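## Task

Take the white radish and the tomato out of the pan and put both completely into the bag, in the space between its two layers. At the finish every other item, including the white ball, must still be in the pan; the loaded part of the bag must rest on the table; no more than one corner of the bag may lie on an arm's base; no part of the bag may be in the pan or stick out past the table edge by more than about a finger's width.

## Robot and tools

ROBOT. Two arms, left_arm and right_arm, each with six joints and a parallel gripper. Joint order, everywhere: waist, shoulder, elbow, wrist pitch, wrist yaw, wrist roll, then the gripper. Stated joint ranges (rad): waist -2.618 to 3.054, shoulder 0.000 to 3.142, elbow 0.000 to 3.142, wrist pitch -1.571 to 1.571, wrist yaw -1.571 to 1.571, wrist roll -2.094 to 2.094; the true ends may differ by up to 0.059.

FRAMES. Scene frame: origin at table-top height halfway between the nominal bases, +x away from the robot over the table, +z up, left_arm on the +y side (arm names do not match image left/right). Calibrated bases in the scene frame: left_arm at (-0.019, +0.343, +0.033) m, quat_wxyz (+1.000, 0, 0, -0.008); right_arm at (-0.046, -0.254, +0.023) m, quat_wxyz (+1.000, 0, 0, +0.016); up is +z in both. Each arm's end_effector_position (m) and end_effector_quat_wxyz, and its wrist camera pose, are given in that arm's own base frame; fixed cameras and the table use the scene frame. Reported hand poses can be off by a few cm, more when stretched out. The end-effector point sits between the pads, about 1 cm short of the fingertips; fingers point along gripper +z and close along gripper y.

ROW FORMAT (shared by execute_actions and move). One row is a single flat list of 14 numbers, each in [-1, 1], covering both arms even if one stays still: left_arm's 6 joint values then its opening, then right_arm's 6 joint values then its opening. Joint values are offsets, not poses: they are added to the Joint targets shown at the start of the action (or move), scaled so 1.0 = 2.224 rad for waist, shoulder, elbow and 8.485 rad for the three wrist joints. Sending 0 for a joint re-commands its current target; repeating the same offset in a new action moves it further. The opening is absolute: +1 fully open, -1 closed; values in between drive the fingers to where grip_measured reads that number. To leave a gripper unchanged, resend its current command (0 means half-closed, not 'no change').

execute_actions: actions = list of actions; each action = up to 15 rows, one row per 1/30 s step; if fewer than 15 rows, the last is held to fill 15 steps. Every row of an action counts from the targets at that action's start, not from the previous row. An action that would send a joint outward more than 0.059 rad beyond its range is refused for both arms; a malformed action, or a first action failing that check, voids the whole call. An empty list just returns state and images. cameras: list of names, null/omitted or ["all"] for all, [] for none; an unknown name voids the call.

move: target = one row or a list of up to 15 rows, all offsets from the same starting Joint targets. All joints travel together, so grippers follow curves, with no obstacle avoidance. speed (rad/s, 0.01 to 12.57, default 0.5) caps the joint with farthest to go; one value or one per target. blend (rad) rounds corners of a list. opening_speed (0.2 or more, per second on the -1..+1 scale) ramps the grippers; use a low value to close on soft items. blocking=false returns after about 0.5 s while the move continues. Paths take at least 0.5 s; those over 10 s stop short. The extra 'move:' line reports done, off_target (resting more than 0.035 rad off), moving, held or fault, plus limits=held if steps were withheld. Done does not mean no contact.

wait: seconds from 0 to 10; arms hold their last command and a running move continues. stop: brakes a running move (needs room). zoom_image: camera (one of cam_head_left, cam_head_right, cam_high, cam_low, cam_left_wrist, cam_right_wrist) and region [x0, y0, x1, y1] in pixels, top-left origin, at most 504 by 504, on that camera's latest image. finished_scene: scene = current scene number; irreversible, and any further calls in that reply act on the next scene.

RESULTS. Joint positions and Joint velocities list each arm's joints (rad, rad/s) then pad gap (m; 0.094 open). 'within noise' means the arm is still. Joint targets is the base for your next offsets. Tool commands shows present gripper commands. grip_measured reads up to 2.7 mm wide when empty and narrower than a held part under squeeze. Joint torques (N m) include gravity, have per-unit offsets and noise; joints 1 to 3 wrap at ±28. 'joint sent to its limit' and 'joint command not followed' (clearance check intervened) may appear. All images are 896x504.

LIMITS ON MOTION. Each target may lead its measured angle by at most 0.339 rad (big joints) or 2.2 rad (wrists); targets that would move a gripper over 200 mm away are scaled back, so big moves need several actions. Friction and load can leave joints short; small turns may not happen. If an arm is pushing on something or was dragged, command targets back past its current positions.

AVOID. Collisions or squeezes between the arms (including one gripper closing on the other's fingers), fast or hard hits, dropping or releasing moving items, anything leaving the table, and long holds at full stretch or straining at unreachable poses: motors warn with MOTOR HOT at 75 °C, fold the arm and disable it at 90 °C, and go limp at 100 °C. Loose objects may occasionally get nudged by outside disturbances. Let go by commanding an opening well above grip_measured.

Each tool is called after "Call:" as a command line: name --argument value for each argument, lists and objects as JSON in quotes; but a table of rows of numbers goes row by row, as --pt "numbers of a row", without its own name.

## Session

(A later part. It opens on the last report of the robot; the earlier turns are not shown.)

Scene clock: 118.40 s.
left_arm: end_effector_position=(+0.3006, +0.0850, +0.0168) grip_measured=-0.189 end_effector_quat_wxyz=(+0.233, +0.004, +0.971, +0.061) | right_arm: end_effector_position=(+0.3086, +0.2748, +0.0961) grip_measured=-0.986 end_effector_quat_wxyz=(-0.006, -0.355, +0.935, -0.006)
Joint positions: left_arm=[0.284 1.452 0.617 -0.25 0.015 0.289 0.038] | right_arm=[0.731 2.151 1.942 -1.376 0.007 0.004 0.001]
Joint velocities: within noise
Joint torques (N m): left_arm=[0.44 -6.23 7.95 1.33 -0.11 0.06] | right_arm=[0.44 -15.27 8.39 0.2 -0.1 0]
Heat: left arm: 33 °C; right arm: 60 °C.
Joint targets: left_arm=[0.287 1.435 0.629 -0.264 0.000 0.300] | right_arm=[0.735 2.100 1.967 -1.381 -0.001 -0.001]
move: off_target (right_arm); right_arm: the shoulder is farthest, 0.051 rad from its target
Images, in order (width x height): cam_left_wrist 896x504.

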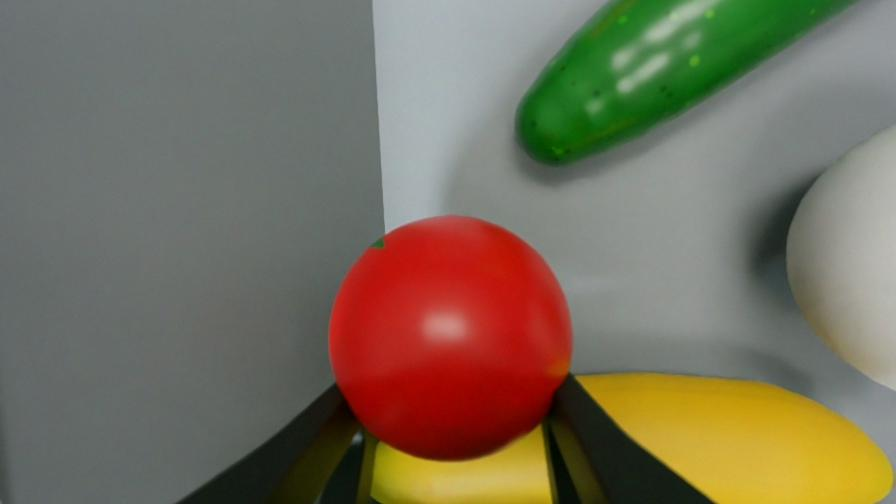

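Call:
move --pt "0 -0.0526 0.1331 -0.052 0 0 -0.28 0 0 0 0 0 0 -1" --pt "0 -0.3026 -0.0616 -0.0196 0 -0.0354 -0.28 0 0 0 0 0 0 -1" --pt "-0.4438 -0.3026 -0.0616 -0.0196 0 -0.0354 -0.28 0 0 0 0 0 0 -1" --pt "-0.4438 -0.2037 -0.2203 0.048 0 -0.0354 -0.28 0 0 0 0 0 0 -1" --speed '[0.3,0.6,0.7,0.5]' --blend 0.08 --cameras '["cam_left_wrist","cam_right_wrist","cam_head_right"]'

Scene clock: 125.00 s.
left_arm: end_effector_position=(+0.2074, -0.1745, +0.0350) grip_measured=-0.189 end_effector_quat_wxyz=(+0.399, +0.315, +0.849, -0.146) | right_arm: end_effector_position=(+0.3086, +0.2748, +0.0961) grip_measured=-0.986 end_effector_quat_wxyz=(-0.006, -0.355, +0.935, -0.006)
Joint positions: left_arm=[-0.694 0.977 0.148 0.135 0.009 0.012 0.038] | right_arm=[0.731 2.151 1.942 -1.376 0.007 0.004 0.001]
Joint velocities: left_arm=[within noise] | right_arm=[0.017 -0.002 0.022 -0.154 -0.022 0.037 0]
Joint torques (N m): left_arm=[-0.31 -0.94 6.52 2.22 -0.07 -0.16] | right_arm=[0.44 -15.25 8.39 0.2 -0.1 -0.01]
Heat: left arm: 34 °C; right arm: 60 °C.
Joint targets: left_arm=[-0.700 0.982 0.139 0.143 0.000 0.000] | right_arm=[0.735 2.100 1.967 -1.381 -0.001 -0.001]
move: off_target (right_arm); right_arm: the shoulder is farthest, 0.051 rad from its target
Images, in order (width x height): cam_head_right 896x504, cam_left_wrist 896x504, cam_right_wrist 896x504.

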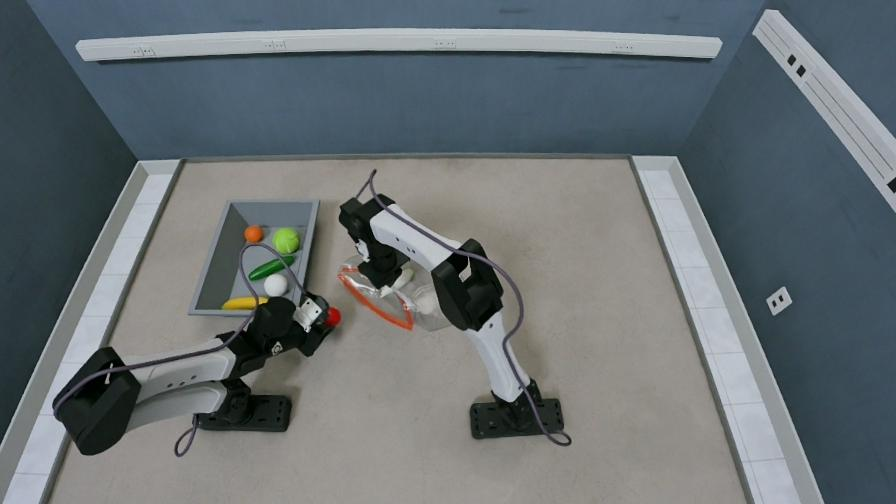

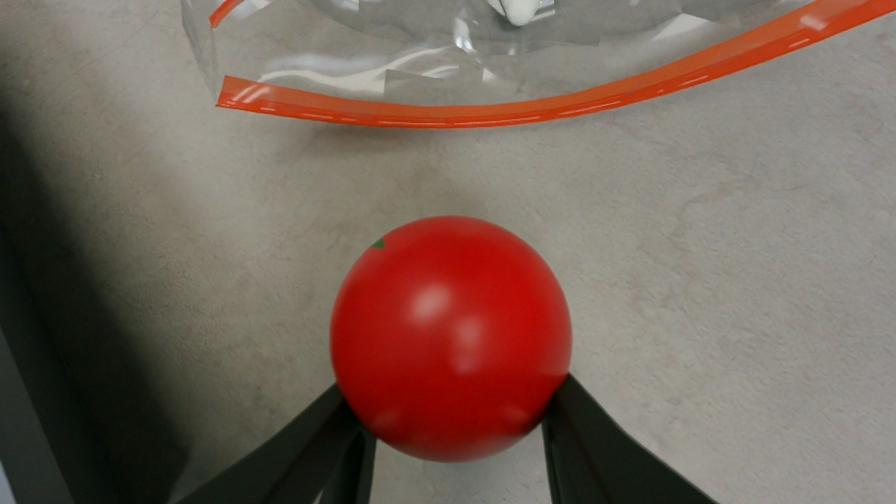

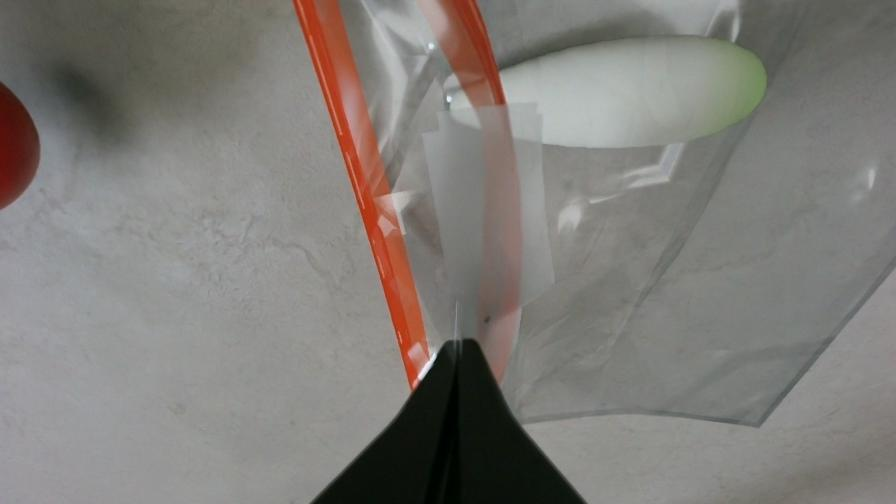

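Call:
move --pt "-0.018 0.259 0.0274 0.0784 0 0 -0.28 0 0 0 0 0 0 -1" --pt "-0.0225 0.42 0.1192 0.1082 0 0 -0.28 0 0 0 0 0 0 -1" --speed 0.25 --blend '[0.05,0]' --cameras '["cam_left_wrist","cam_right_wrist"]'

Scene clock: 129.97 s.
left_arm: end_effector_position=(+0.2938, -0.2722, +0.0132) grip_measured=-0.189 end_effector_quat_wxyz=(+0.492, +0.315, +0.789, -0.192) | right_arm: end_effector_position=(+0.3086, +0.2748, +0.0961) grip_measured=-0.986 end_effector_quat_wxyz=(-0.006, -0.355, +0.935, -0.006)
Joint positions: left_arm=[-0.743 1.902 0.39 1.053 0.009 0.012 0.038] | right_arm=[0.731 2.151 1.942 -1.376 0.007 0.004 0.001]
Joint velocities: within noise
Joint torques (N m): left_arm=[-0.32 -5.39 5.46 2.44 -0.07 -0.16] | right_arm=[0.43 -15.25 8.38 0.21 -0.1 0]
Heat: left arm: 35 °C; right arm: 61 °C.
Joint targets: left_arm=[-0.750 1.916 0.404 1.061 0.000 0.000] | right_arm=[0.735 2.100 1.967 -1.381 -0.001 -0.001]
move: off_target (right_arm); right_arm: the shoulder is farthest, 0.051 rad from its target
Images, in order (width x height): cam_left_wrist 896x504, cam_right_wrist 896x504.

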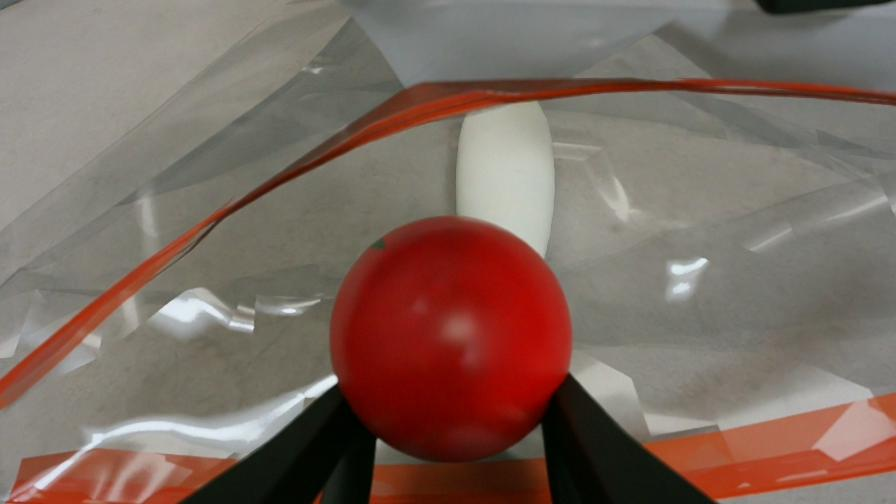

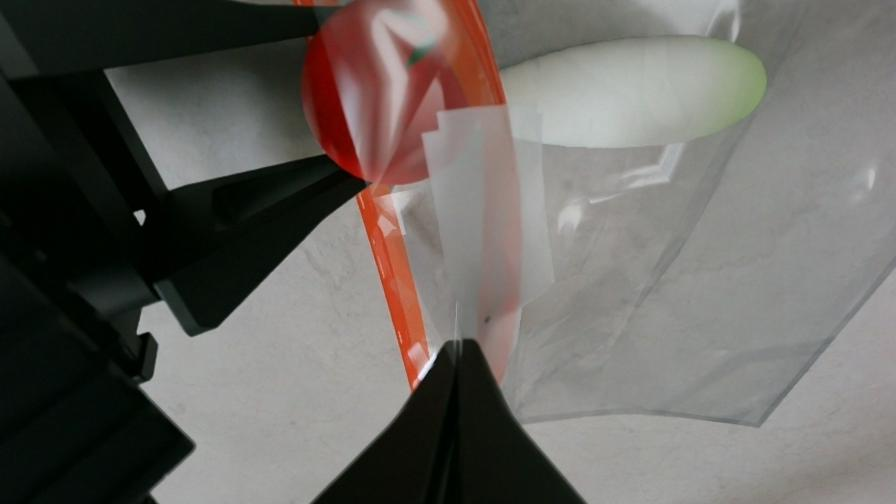

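Call:
move --target '[0.007,0.075,0.0545,0.0152,0,0,-0.28,0,0,0,0,0,0,-1]' --speed 0.12 --cameras '["cam_left_wrist","cam_right_wrist"]'

Scene clock: 131.97 s.
left_arm: end_effector_position=(+0.3206, -0.2968, +0.0104) grip_measured=-0.189 end_effector_quat_wxyz=(+0.523, +0.308, +0.768, -0.204) | right_arm: end_effector_position=(+0.3087, +0.2747, +0.0961) grip_measured=-0.987 end_effector_quat_wxyz=(-0.005, -0.355, +0.935, -0.007)
Joint positions: left_arm=[-0.743 2.067 0.507 1.18 0.009 0.012 0.038] | right_arm=[0.731 2.151 1.942 -1.376 0.009 0.004 0.001]
Joint velocities: within noise
Joint torques (N m): left_arm=[0.9 -6.37 5.5 2.48 -0.08 -0.16] | right_arm=[0.46 -15.25 8.38 0.2 -0.11 0]
Heat: left arm: 35 °C; right arm: 61 °C.
Joint targets: left_arm=[-0.735 2.083 0.525 1.190 0.000 0.000] | right_arm=[0.735 2.100 1.967 -1.381 -0.001 -0.001]
move: off_target (right_arm); right_arm: the shoulder is farthest, 0.051 rad from its target
Images, in order (width x height): cam_left_wrist 896x504, cam_right_wrist 896x504.

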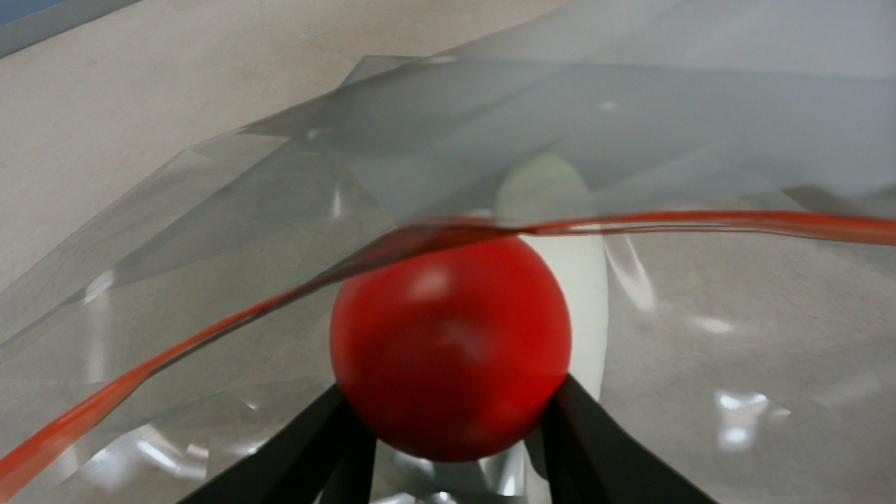

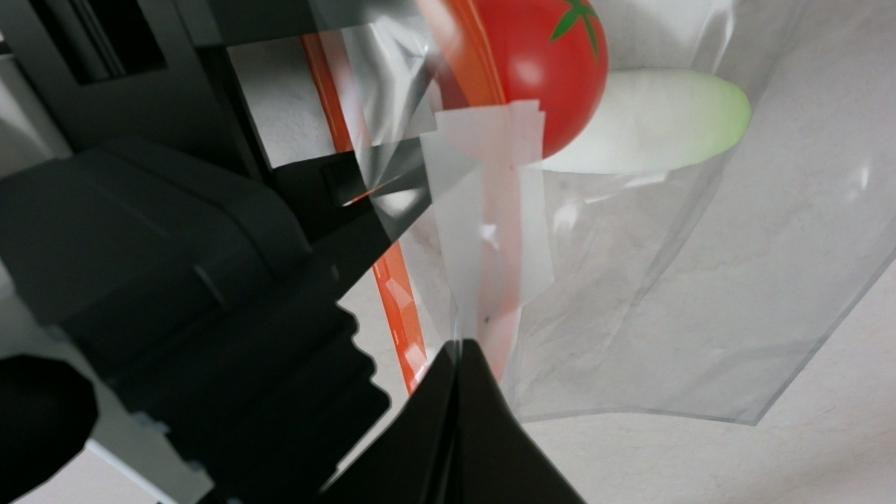

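Call:
move --target '[0.0157,0.034,0.03,0.009,0,0,-0.28,0,0,0,0,0,0,-1]' --speed 0.1 --cameras '["cam_left_wrist","cam_right_wrist"]'

Scene clock: 133.30 s.
left_arm: end_effector_position=(+0.3465, -0.2974, +0.0144) grip_measured=-0.189 end_effector_quat_wxyz=(+0.551, +0.287, +0.757, -0.203) | right_arm: end_effector_position=(+0.3092, +0.2732, +0.0962) grip_measured=-0.987 end_effector_quat_wxyz=(-0.006, -0.355, +0.935, -0.010)
Joint positions: left_arm=[-0.706 2.142 0.572 1.255 0.009 0.011 0.038] | right_arm=[0.729 2.151 1.942 -1.379 0.014 0.004 0.001]
Joint velocities: within noise
Joint torques (N m): left_arm=[0.7 -6.95 5.65 2.53 -0.08 -0.16] | right_arm=[0.55 -15.28 8.34 0.24 -0.16 -0.01]
Heat: left arm: 35 °C; right arm: 61 °C.
Joint targets: left_arm=[-0.699 2.159 0.592 1.267 0.000 0.000] | right_arm=[0.735 2.100 1.967 -1.381 -0.001 -0.001]
move: off_target (right_arm); right_arm: the shoulder is farthest, 0.051 rad from its target
Images, in order (width x height): cam_left_wrist 896x504, cam_right_wrist 896x504.

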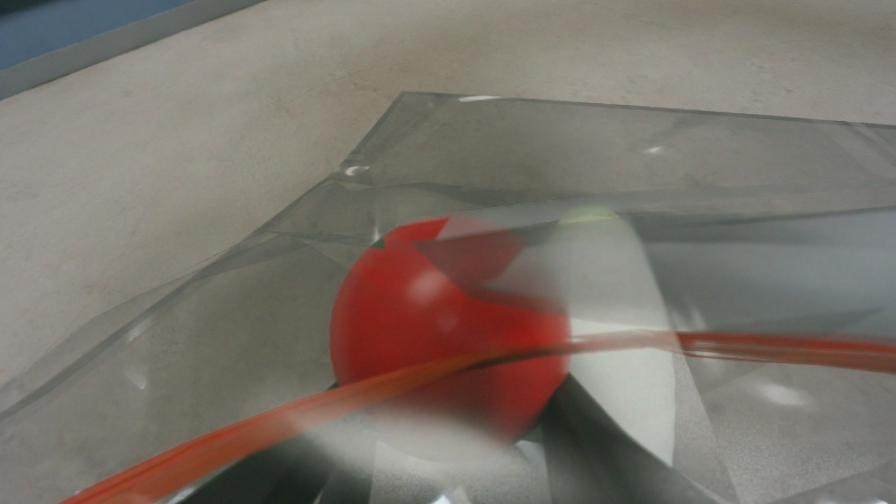

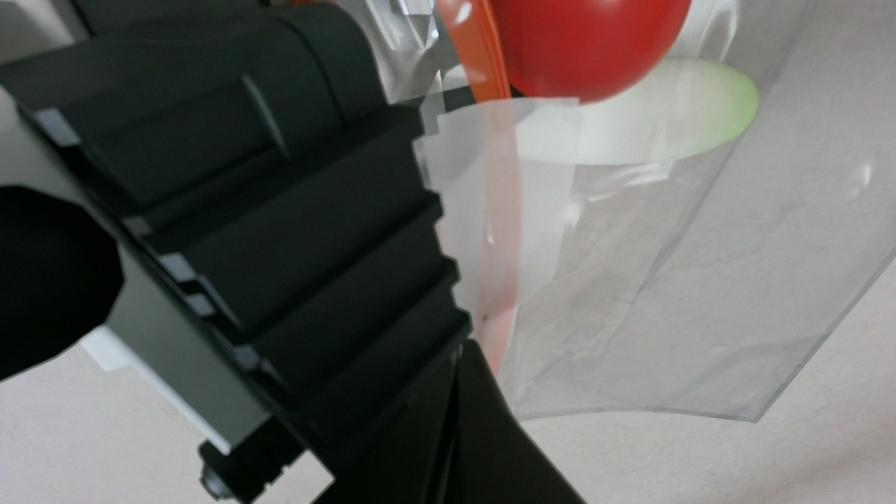

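Call:
move --target '[0.02,0.0,0,0,0,0,-0.28,0,0,0,0,0,0,-1]' --speed 0.15 --cameras '["cam_left_wrist","cam_right_wrist"]'

Scene clock: 134.33 s.
left_arm: end_effector_position=(+0.3616, -0.2827, +0.0173) grip_measured=-0.189 end_effector_quat_wxyz=(+0.560, +0.268, +0.760, -0.192) | right_arm: end_effector_position=(+0.3086, +0.2739, +0.0962) grip_measured=-0.987 end_effector_quat_wxyz=(-0.007, -0.355, +0.935, -0.007)
Joint positions: left_arm=[-0.66 2.142 0.578 1.259 0.009 0.011 0.038] | right_arm=[0.729 2.151 1.942 -1.379 0.009 0.004 0.001]
Joint velocities: within noise
Joint torques (N m): left_arm=[0.58 -6.98 5.09 2.5 -0.08 -0.15] | right_arm=[0.47 -15.28 8.34 0.23 -0.11 -0.01]
Heat: left arm: 36 °C; right arm: 61 °C.
Joint targets: left_arm=[-0.655 2.159 0.592 1.267 0.000 0.000] | right_arm=[0.735 2.100 1.967 -1.381 -0.001 -0.001]
move: off_target (right_arm); right_arm: the shoulder is farthest, 0.051 rad from its target
Images, in order (width x height): cam_left_wrist 896x504, cam_right_wrist 896x504.

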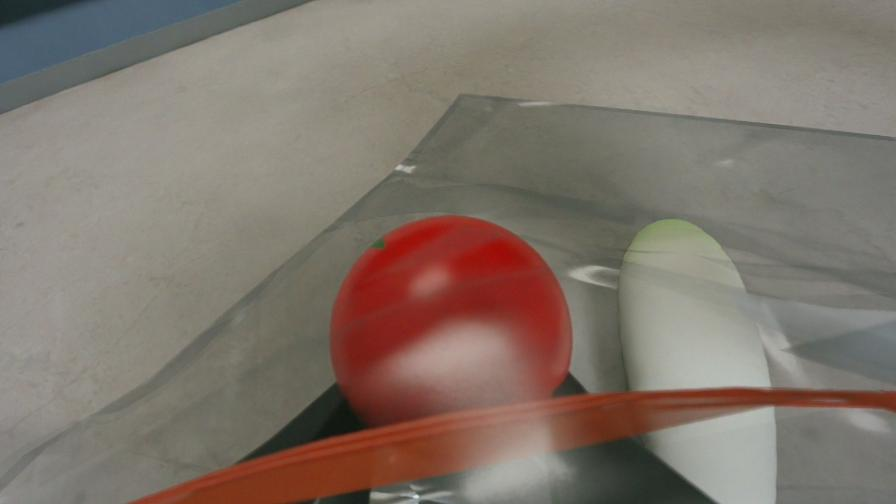

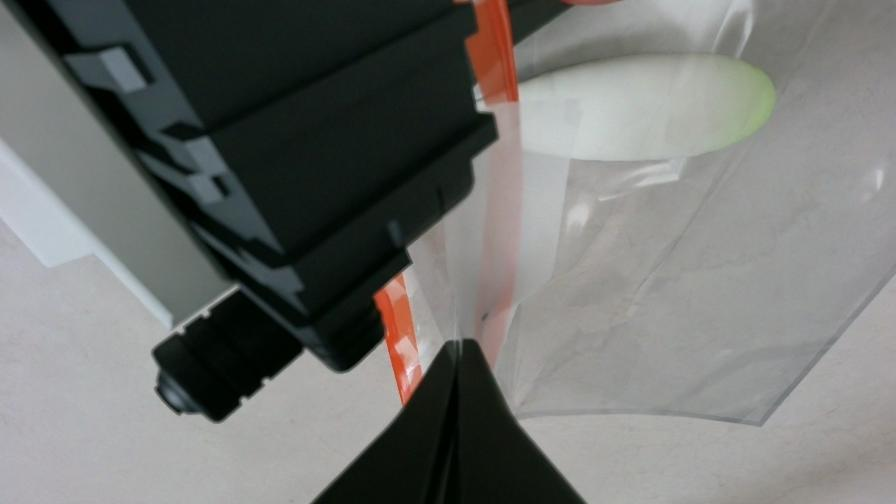

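Call:
move --pt "0.0 0.018 0 0.005 0 0 -0.28 0 0 0 0 0 0 -1" --pt "0.0 0.018 0 0.005 0 0 0.2 0 0 0 0 0 0 -1" --speed 0.15 --opening_speed 0.4 --cameras '["cam_left_wrist","cam_right_wrist"]'

Scene clock: 136.93 s.
left_arm: end_effector_position=(+0.3612, -0.2824, +0.0107) grip_measured=+0.198 end_effector_quat_wxyz=(+0.562, +0.268, +0.759, -0.193) | right_arm: end_effector_position=(+0.3086, +0.2739, +0.0962) grip_measured=-0.987 end_effector_quat_wxyz=(-0.007, -0.355, +0.935, -0.007)
Joint positions: left_arm=[-0.66 2.181 0.578 1.304 0.009 0.011 0.056] | right_arm=[0.729 2.151 1.942 -1.379 0.009 0.004 0.001]
Joint velocities: within noise
Joint torques (N m): left_arm=[0.59 -6.97 4.88 2.47 -0.07 -0.16] | right_arm=[0.54 -15.24 8.34 0.23 -0.11 -0.01]
Heat: left arm: 36 °C; right arm: 62 °C.
Joint targets: left_arm=[-0.655 2.199 0.592 1.309 0.000 0.000] | right_arm=[0.735 2.100 1.967 -1.381 -0.001 -0.001]
move: off_target (right_arm); right_arm: the shoulder is farthest, 0.051 rad from its target
Images, in order (width x height): cam_left_wrist 896x504, cam_right_wrist 896x504.

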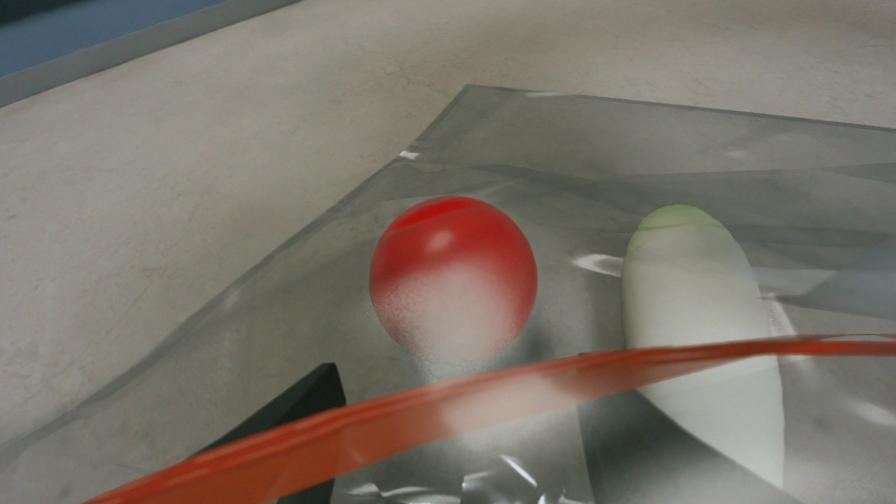

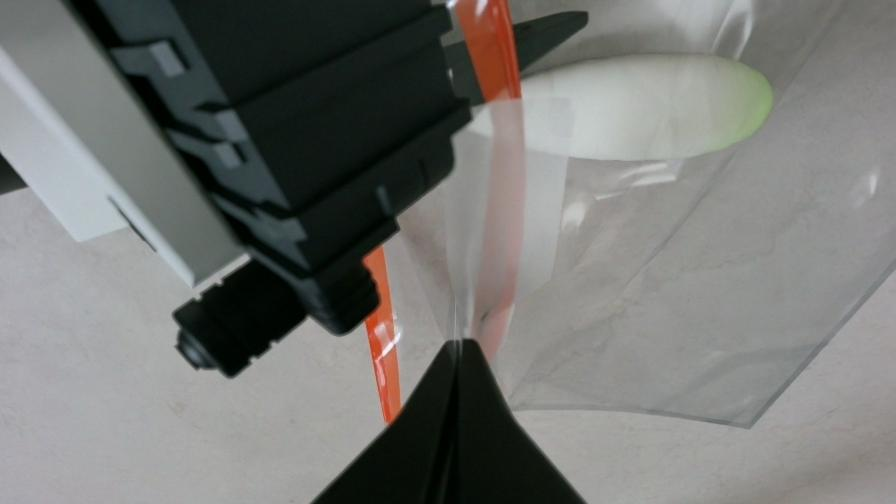

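Call:
move --pt "0.0 -0.1272 -0.0845 -0.0292 0 0 0.2 0 0 0 0 0 0 -1" --pt "0.0 -0.2882 -0.1763 -0.059 0 0 0.2 0 0 0 0 0 0 -1" --speed 0.2 --blend '[0.05,0]' --cameras '["cam_left_wrist","cam_right_wrist"]'

Scene clock: 141.00 s.
left_arm: end_effector_position=(+0.2682, -0.2102, +0.0235) grip_measured=+0.198 end_effector_quat_wxyz=(+0.466, +0.289, +0.821, -0.161) | right_arm: end_effector_position=(+0.3085, +0.2740, +0.0962) grip_measured=-0.987 end_effector_quat_wxyz=(-0.007, -0.355, +0.935, -0.007)
Joint positions: left_arm=[-0.66 1.575 0.209 0.826 0.009 0.011 0.056] | right_arm=[0.729 2.151 1.942 -1.379 0.008 0.004 0.001]
Joint velocities: within noise
Joint torques (N m): left_arm=[0.58 -5.68 3.95 2.07 -0.07 -0.15] | right_arm=[0.55 -15.25 8.32 0.23 -0.11 0]
Heat: left arm: 36 °C; right arm: 62 °C.
Joint targets: left_arm=[-0.655 1.558 0.200 0.809 0.000 0.000] | right_arm=[0.735 2.100 1.967 -1.381 -0.001 -0.001]
move: off_target (right_arm); right_arm: the shoulder is farthest, 0.051 rad from its target
Images, in order (width x height): cam_left_wrist 896x504, cam_right_wrist 896x504.

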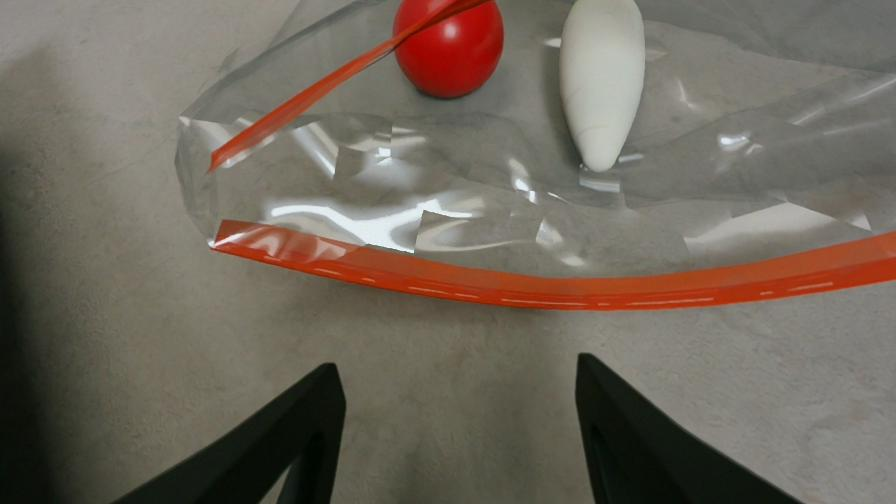

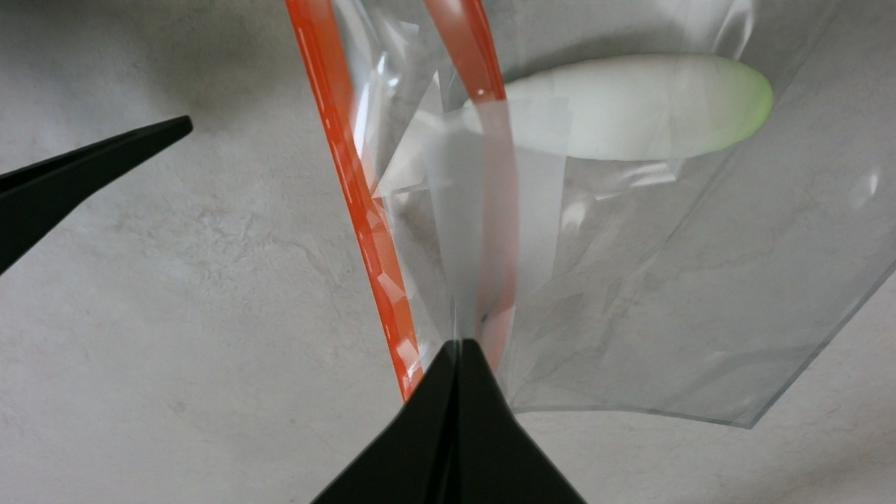

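Call:
move --pt "0 -0.259 -0.0274 -0.0785 0 0 0.2 0 0 0 0 0 0 -1" --pt "0 -0.3579 0.1313 -0.146 0 0 0.2 0 0 0 0 0 0 -1" --speed 0.7 --blend '[0.1,0]' --cameras '[]'

Call:
move --target '[0,0,0,0,0,0,0.2,0.009,0.0405,-0.1246,0.0367,0,0,-1]' --speed 0.15

Scene clock: 144.03 s.
left_arm: end_effector_position=(+0.2113, -0.1660, +0.1239) grip_measured=+0.198 end_effector_quat_wxyz=(+0.396, +0.301, +0.857, -0.138) | right_arm: end_effector_position=(+0.3085, +0.2740, +0.0962) grip_measured=-0.987 end_effector_quat_wxyz=(-0.007, -0.355, +0.935, -0.007)
Joint positions: left_arm=[-0.66 0.765 0.473 -0.414 0.009 0.011 0.056] | right_arm=[0.729 2.151 1.942 -1.379 0.008 0.004 0.001]
Joint velocities: within noise
Joint torques (N m): left_arm=[0.61 -1.11 10.3 1.93 -0.07 -0.16] | right_arm=[0.55 -15.25 8.34 0.23 -0.11 -0.01]
Heat: left arm: 36 °C; right arm: 63 °C.
Joint targets: left_arm=[-0.655 0.762 0.492 -0.430 0.000 0.000] | right_arm=[0.735 2.100 1.967 -1.381 -0.001 -0.001]
move: off_target (right_arm); right_arm: the shoulder is farthest, 0.051 rad from its target
No camera images: "cameras" was empty.

Scene clock: 146.70 s.
left_arm: end_effector_position=(+0.2111, -0.1659, +0.1237) grip_measured=+0.198 end_effector_quat_wxyz=(+0.396, +0.301, +0.857, -0.137) | right_arm: end_effector_position=(+0.3059, +0.2824, +0.0242) grip_measured=-0.987 end_effector_quat_wxyz=(+0.004, -0.364, +0.931, -0.002)
Joint positions: left_arm=[-0.66 0.765 0.473 -0.415 0.009 0.011 0.056] | right_arm=[0.749 2.175 1.692 -1.082 0.007 0.004 0.001]
Joint velocities: within noise
Joint torques (N m): left_arm=[0.59 -1.07 10.26 1.92 -0.07 -0.15] | right_arm=[0.76 -9.52 5.6 0.47 -0.1 -0.01]
Heat: left arm: 36 °C; right arm: 62 °C.
Joint targets: left_arm=[-0.655 0.762 0.492 -0.431 0.000 0.000] | right_arm=[0.755 2.190 1.689 -1.070 -0.001 -0.001]
move: done

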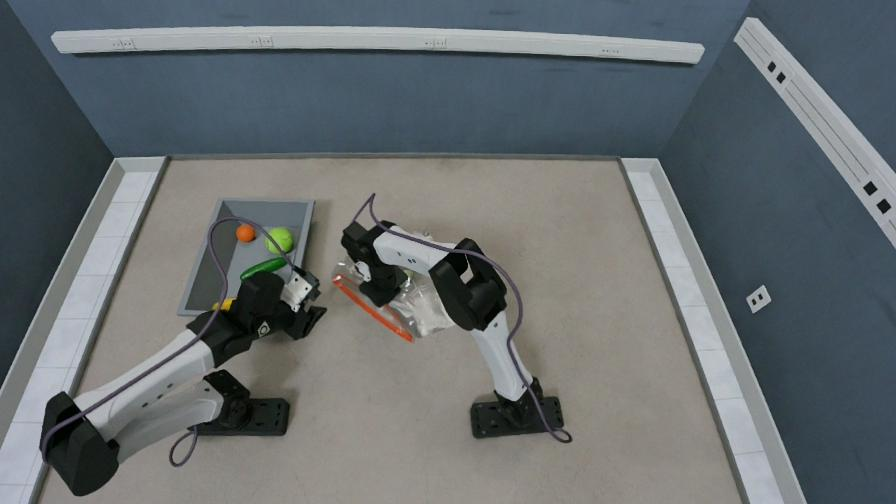

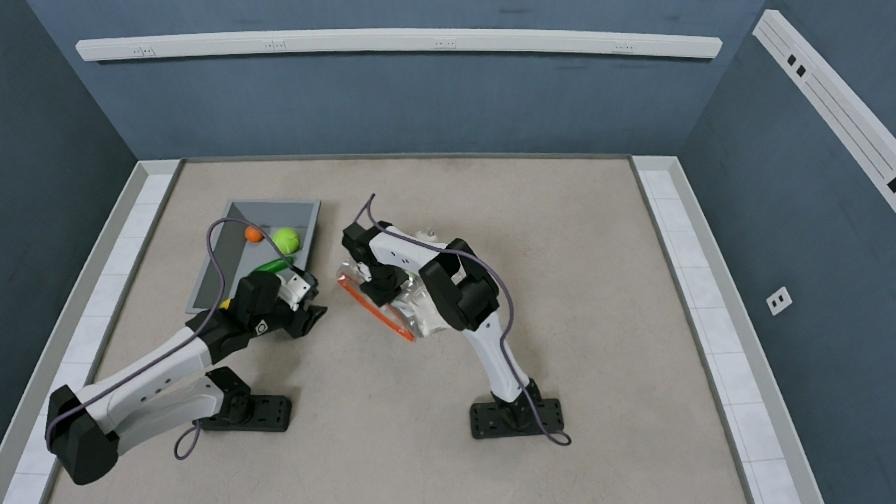

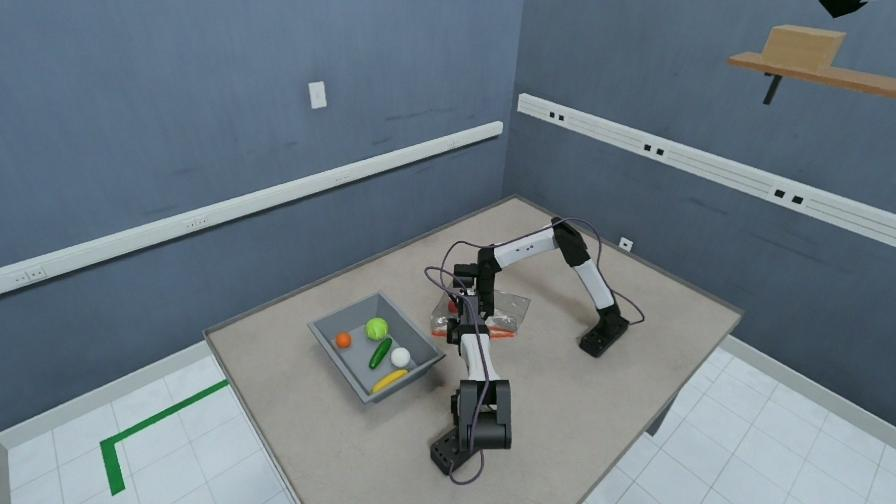

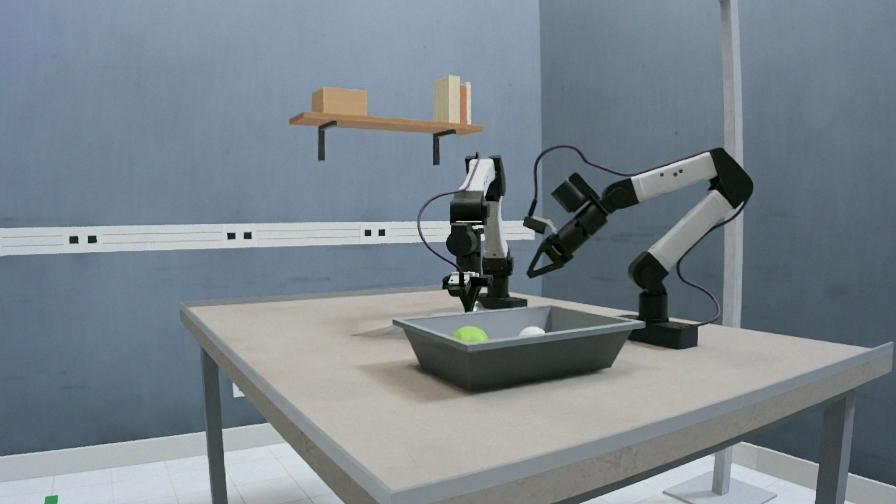

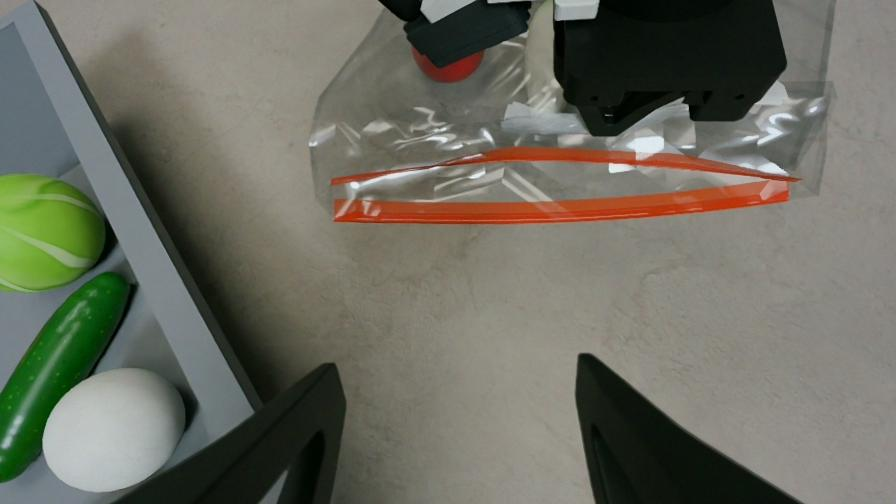

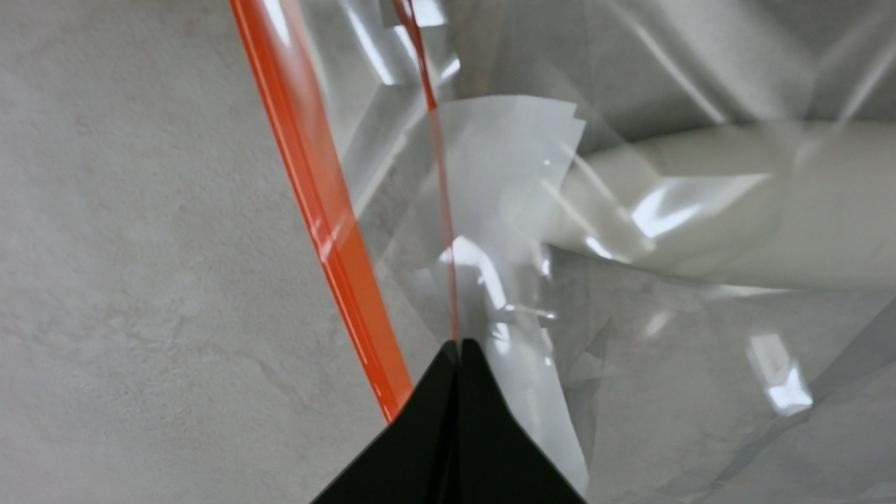

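Call:
move --pt "0 0 0 0 0 0 0.2 0 0 0 0 0 0 -0.55" --pt "0 0 0 0 0 0 0.2 0 -0.05 0.13 -0.037 0 0 -0.55" --pt "0 0 0 0 0 0 0.2 -0.225 -0.08 0.05 0.0 0 0 -0.55" --opening_speed 0.5 --speed '[0.2,0.2,0.6]'

Scene clock: 151.10 s.
left_arm: end_effector_position=(+0.2111, -0.1659, +0.1237) grip_measured=+0.198 end_effector_quat_wxyz=(+0.396, +0.301, +0.857, -0.137) | right_arm: end_effector_position=(+0.4387, +0.1112, +0.1001) grip_measured=-0.551 end_effector_quat_wxyz=(+0.111, -0.122, +0.986, +0.013)
Joint positions: left_arm=[-0.66 0.765 0.473 -0.415 0.009 0.011 0.056] | right_arm=[0.249 2.068 1.805 -1.084 0.003 0.003 0.021]
Joint velocities: within noise
Joint torques (N m): left_arm=[0.58 -1.09 10.28 1.92 -0.07 -0.16] | right_arm=[0.55 -15.41 6 0.84 -0.06 -0.01]
Heat: left arm: 36 °C; right arm: 62 °C.
Joint targets: left_arm=[-0.655 0.762 0.492 -0.430 0.000 0.000] | right_arm=[0.255 2.012 1.801 -1.070 -0.001 -0.002]
move: off_target (right_arm); right_arm: the shoulder is farthest, 0.056 rad from its target

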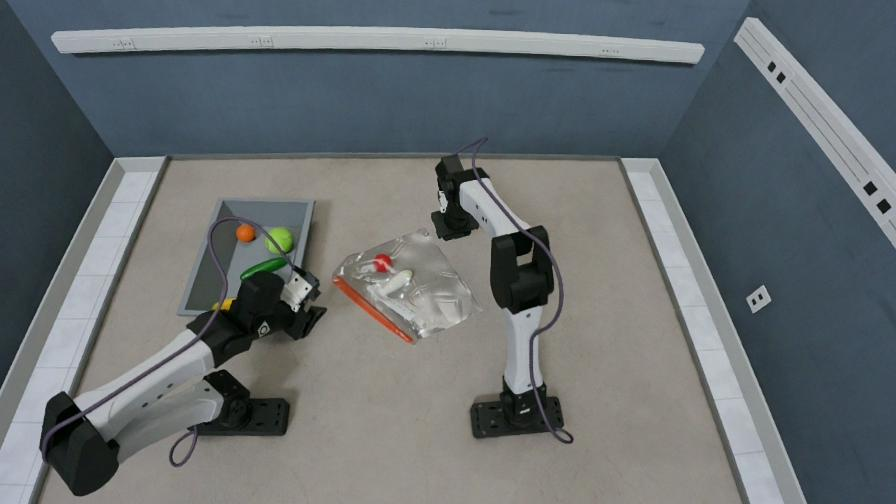

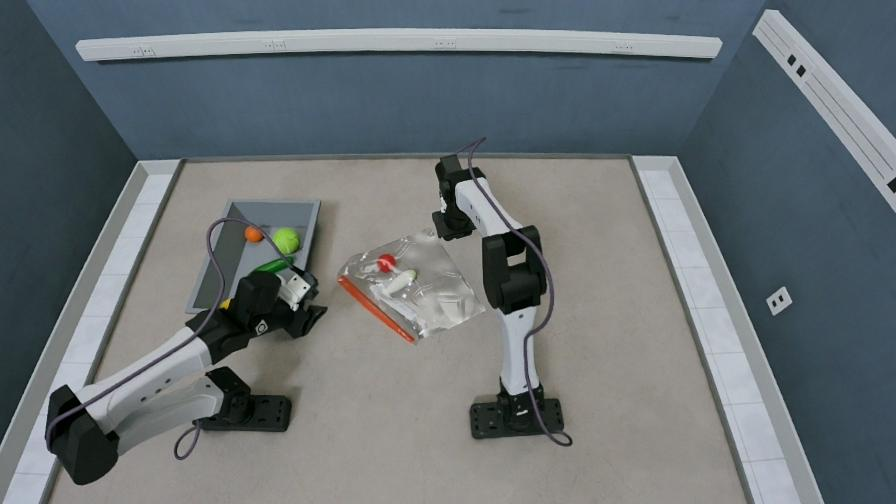

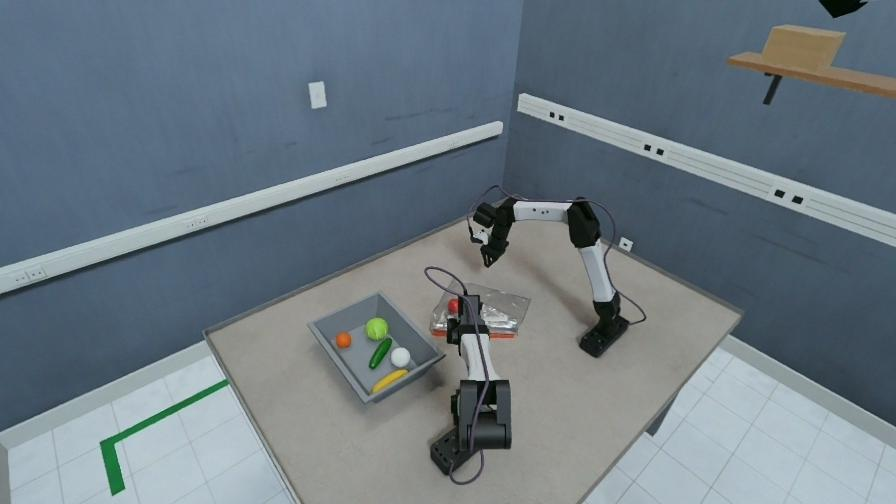

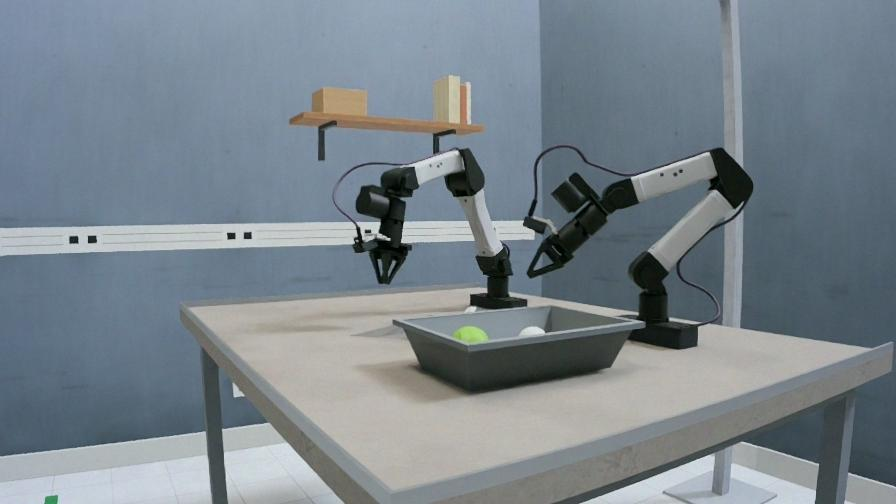

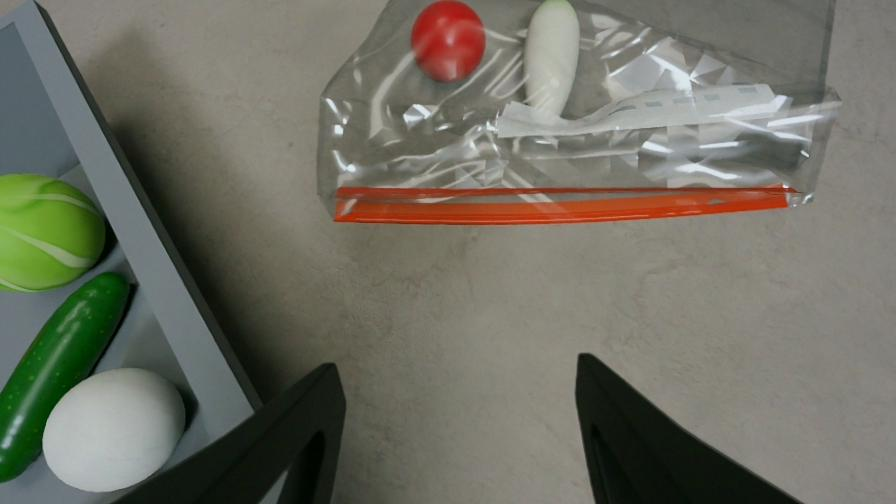

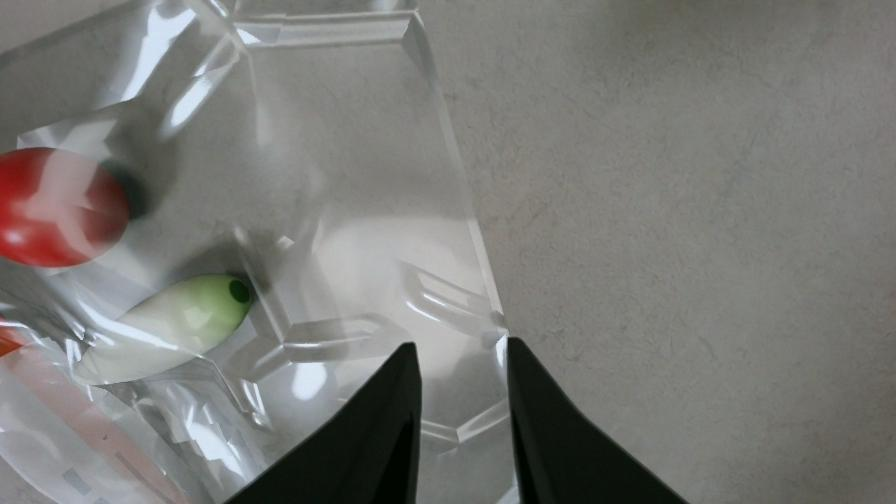

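Call:
finished_scene --scene 1

The scene is finished: the task was done.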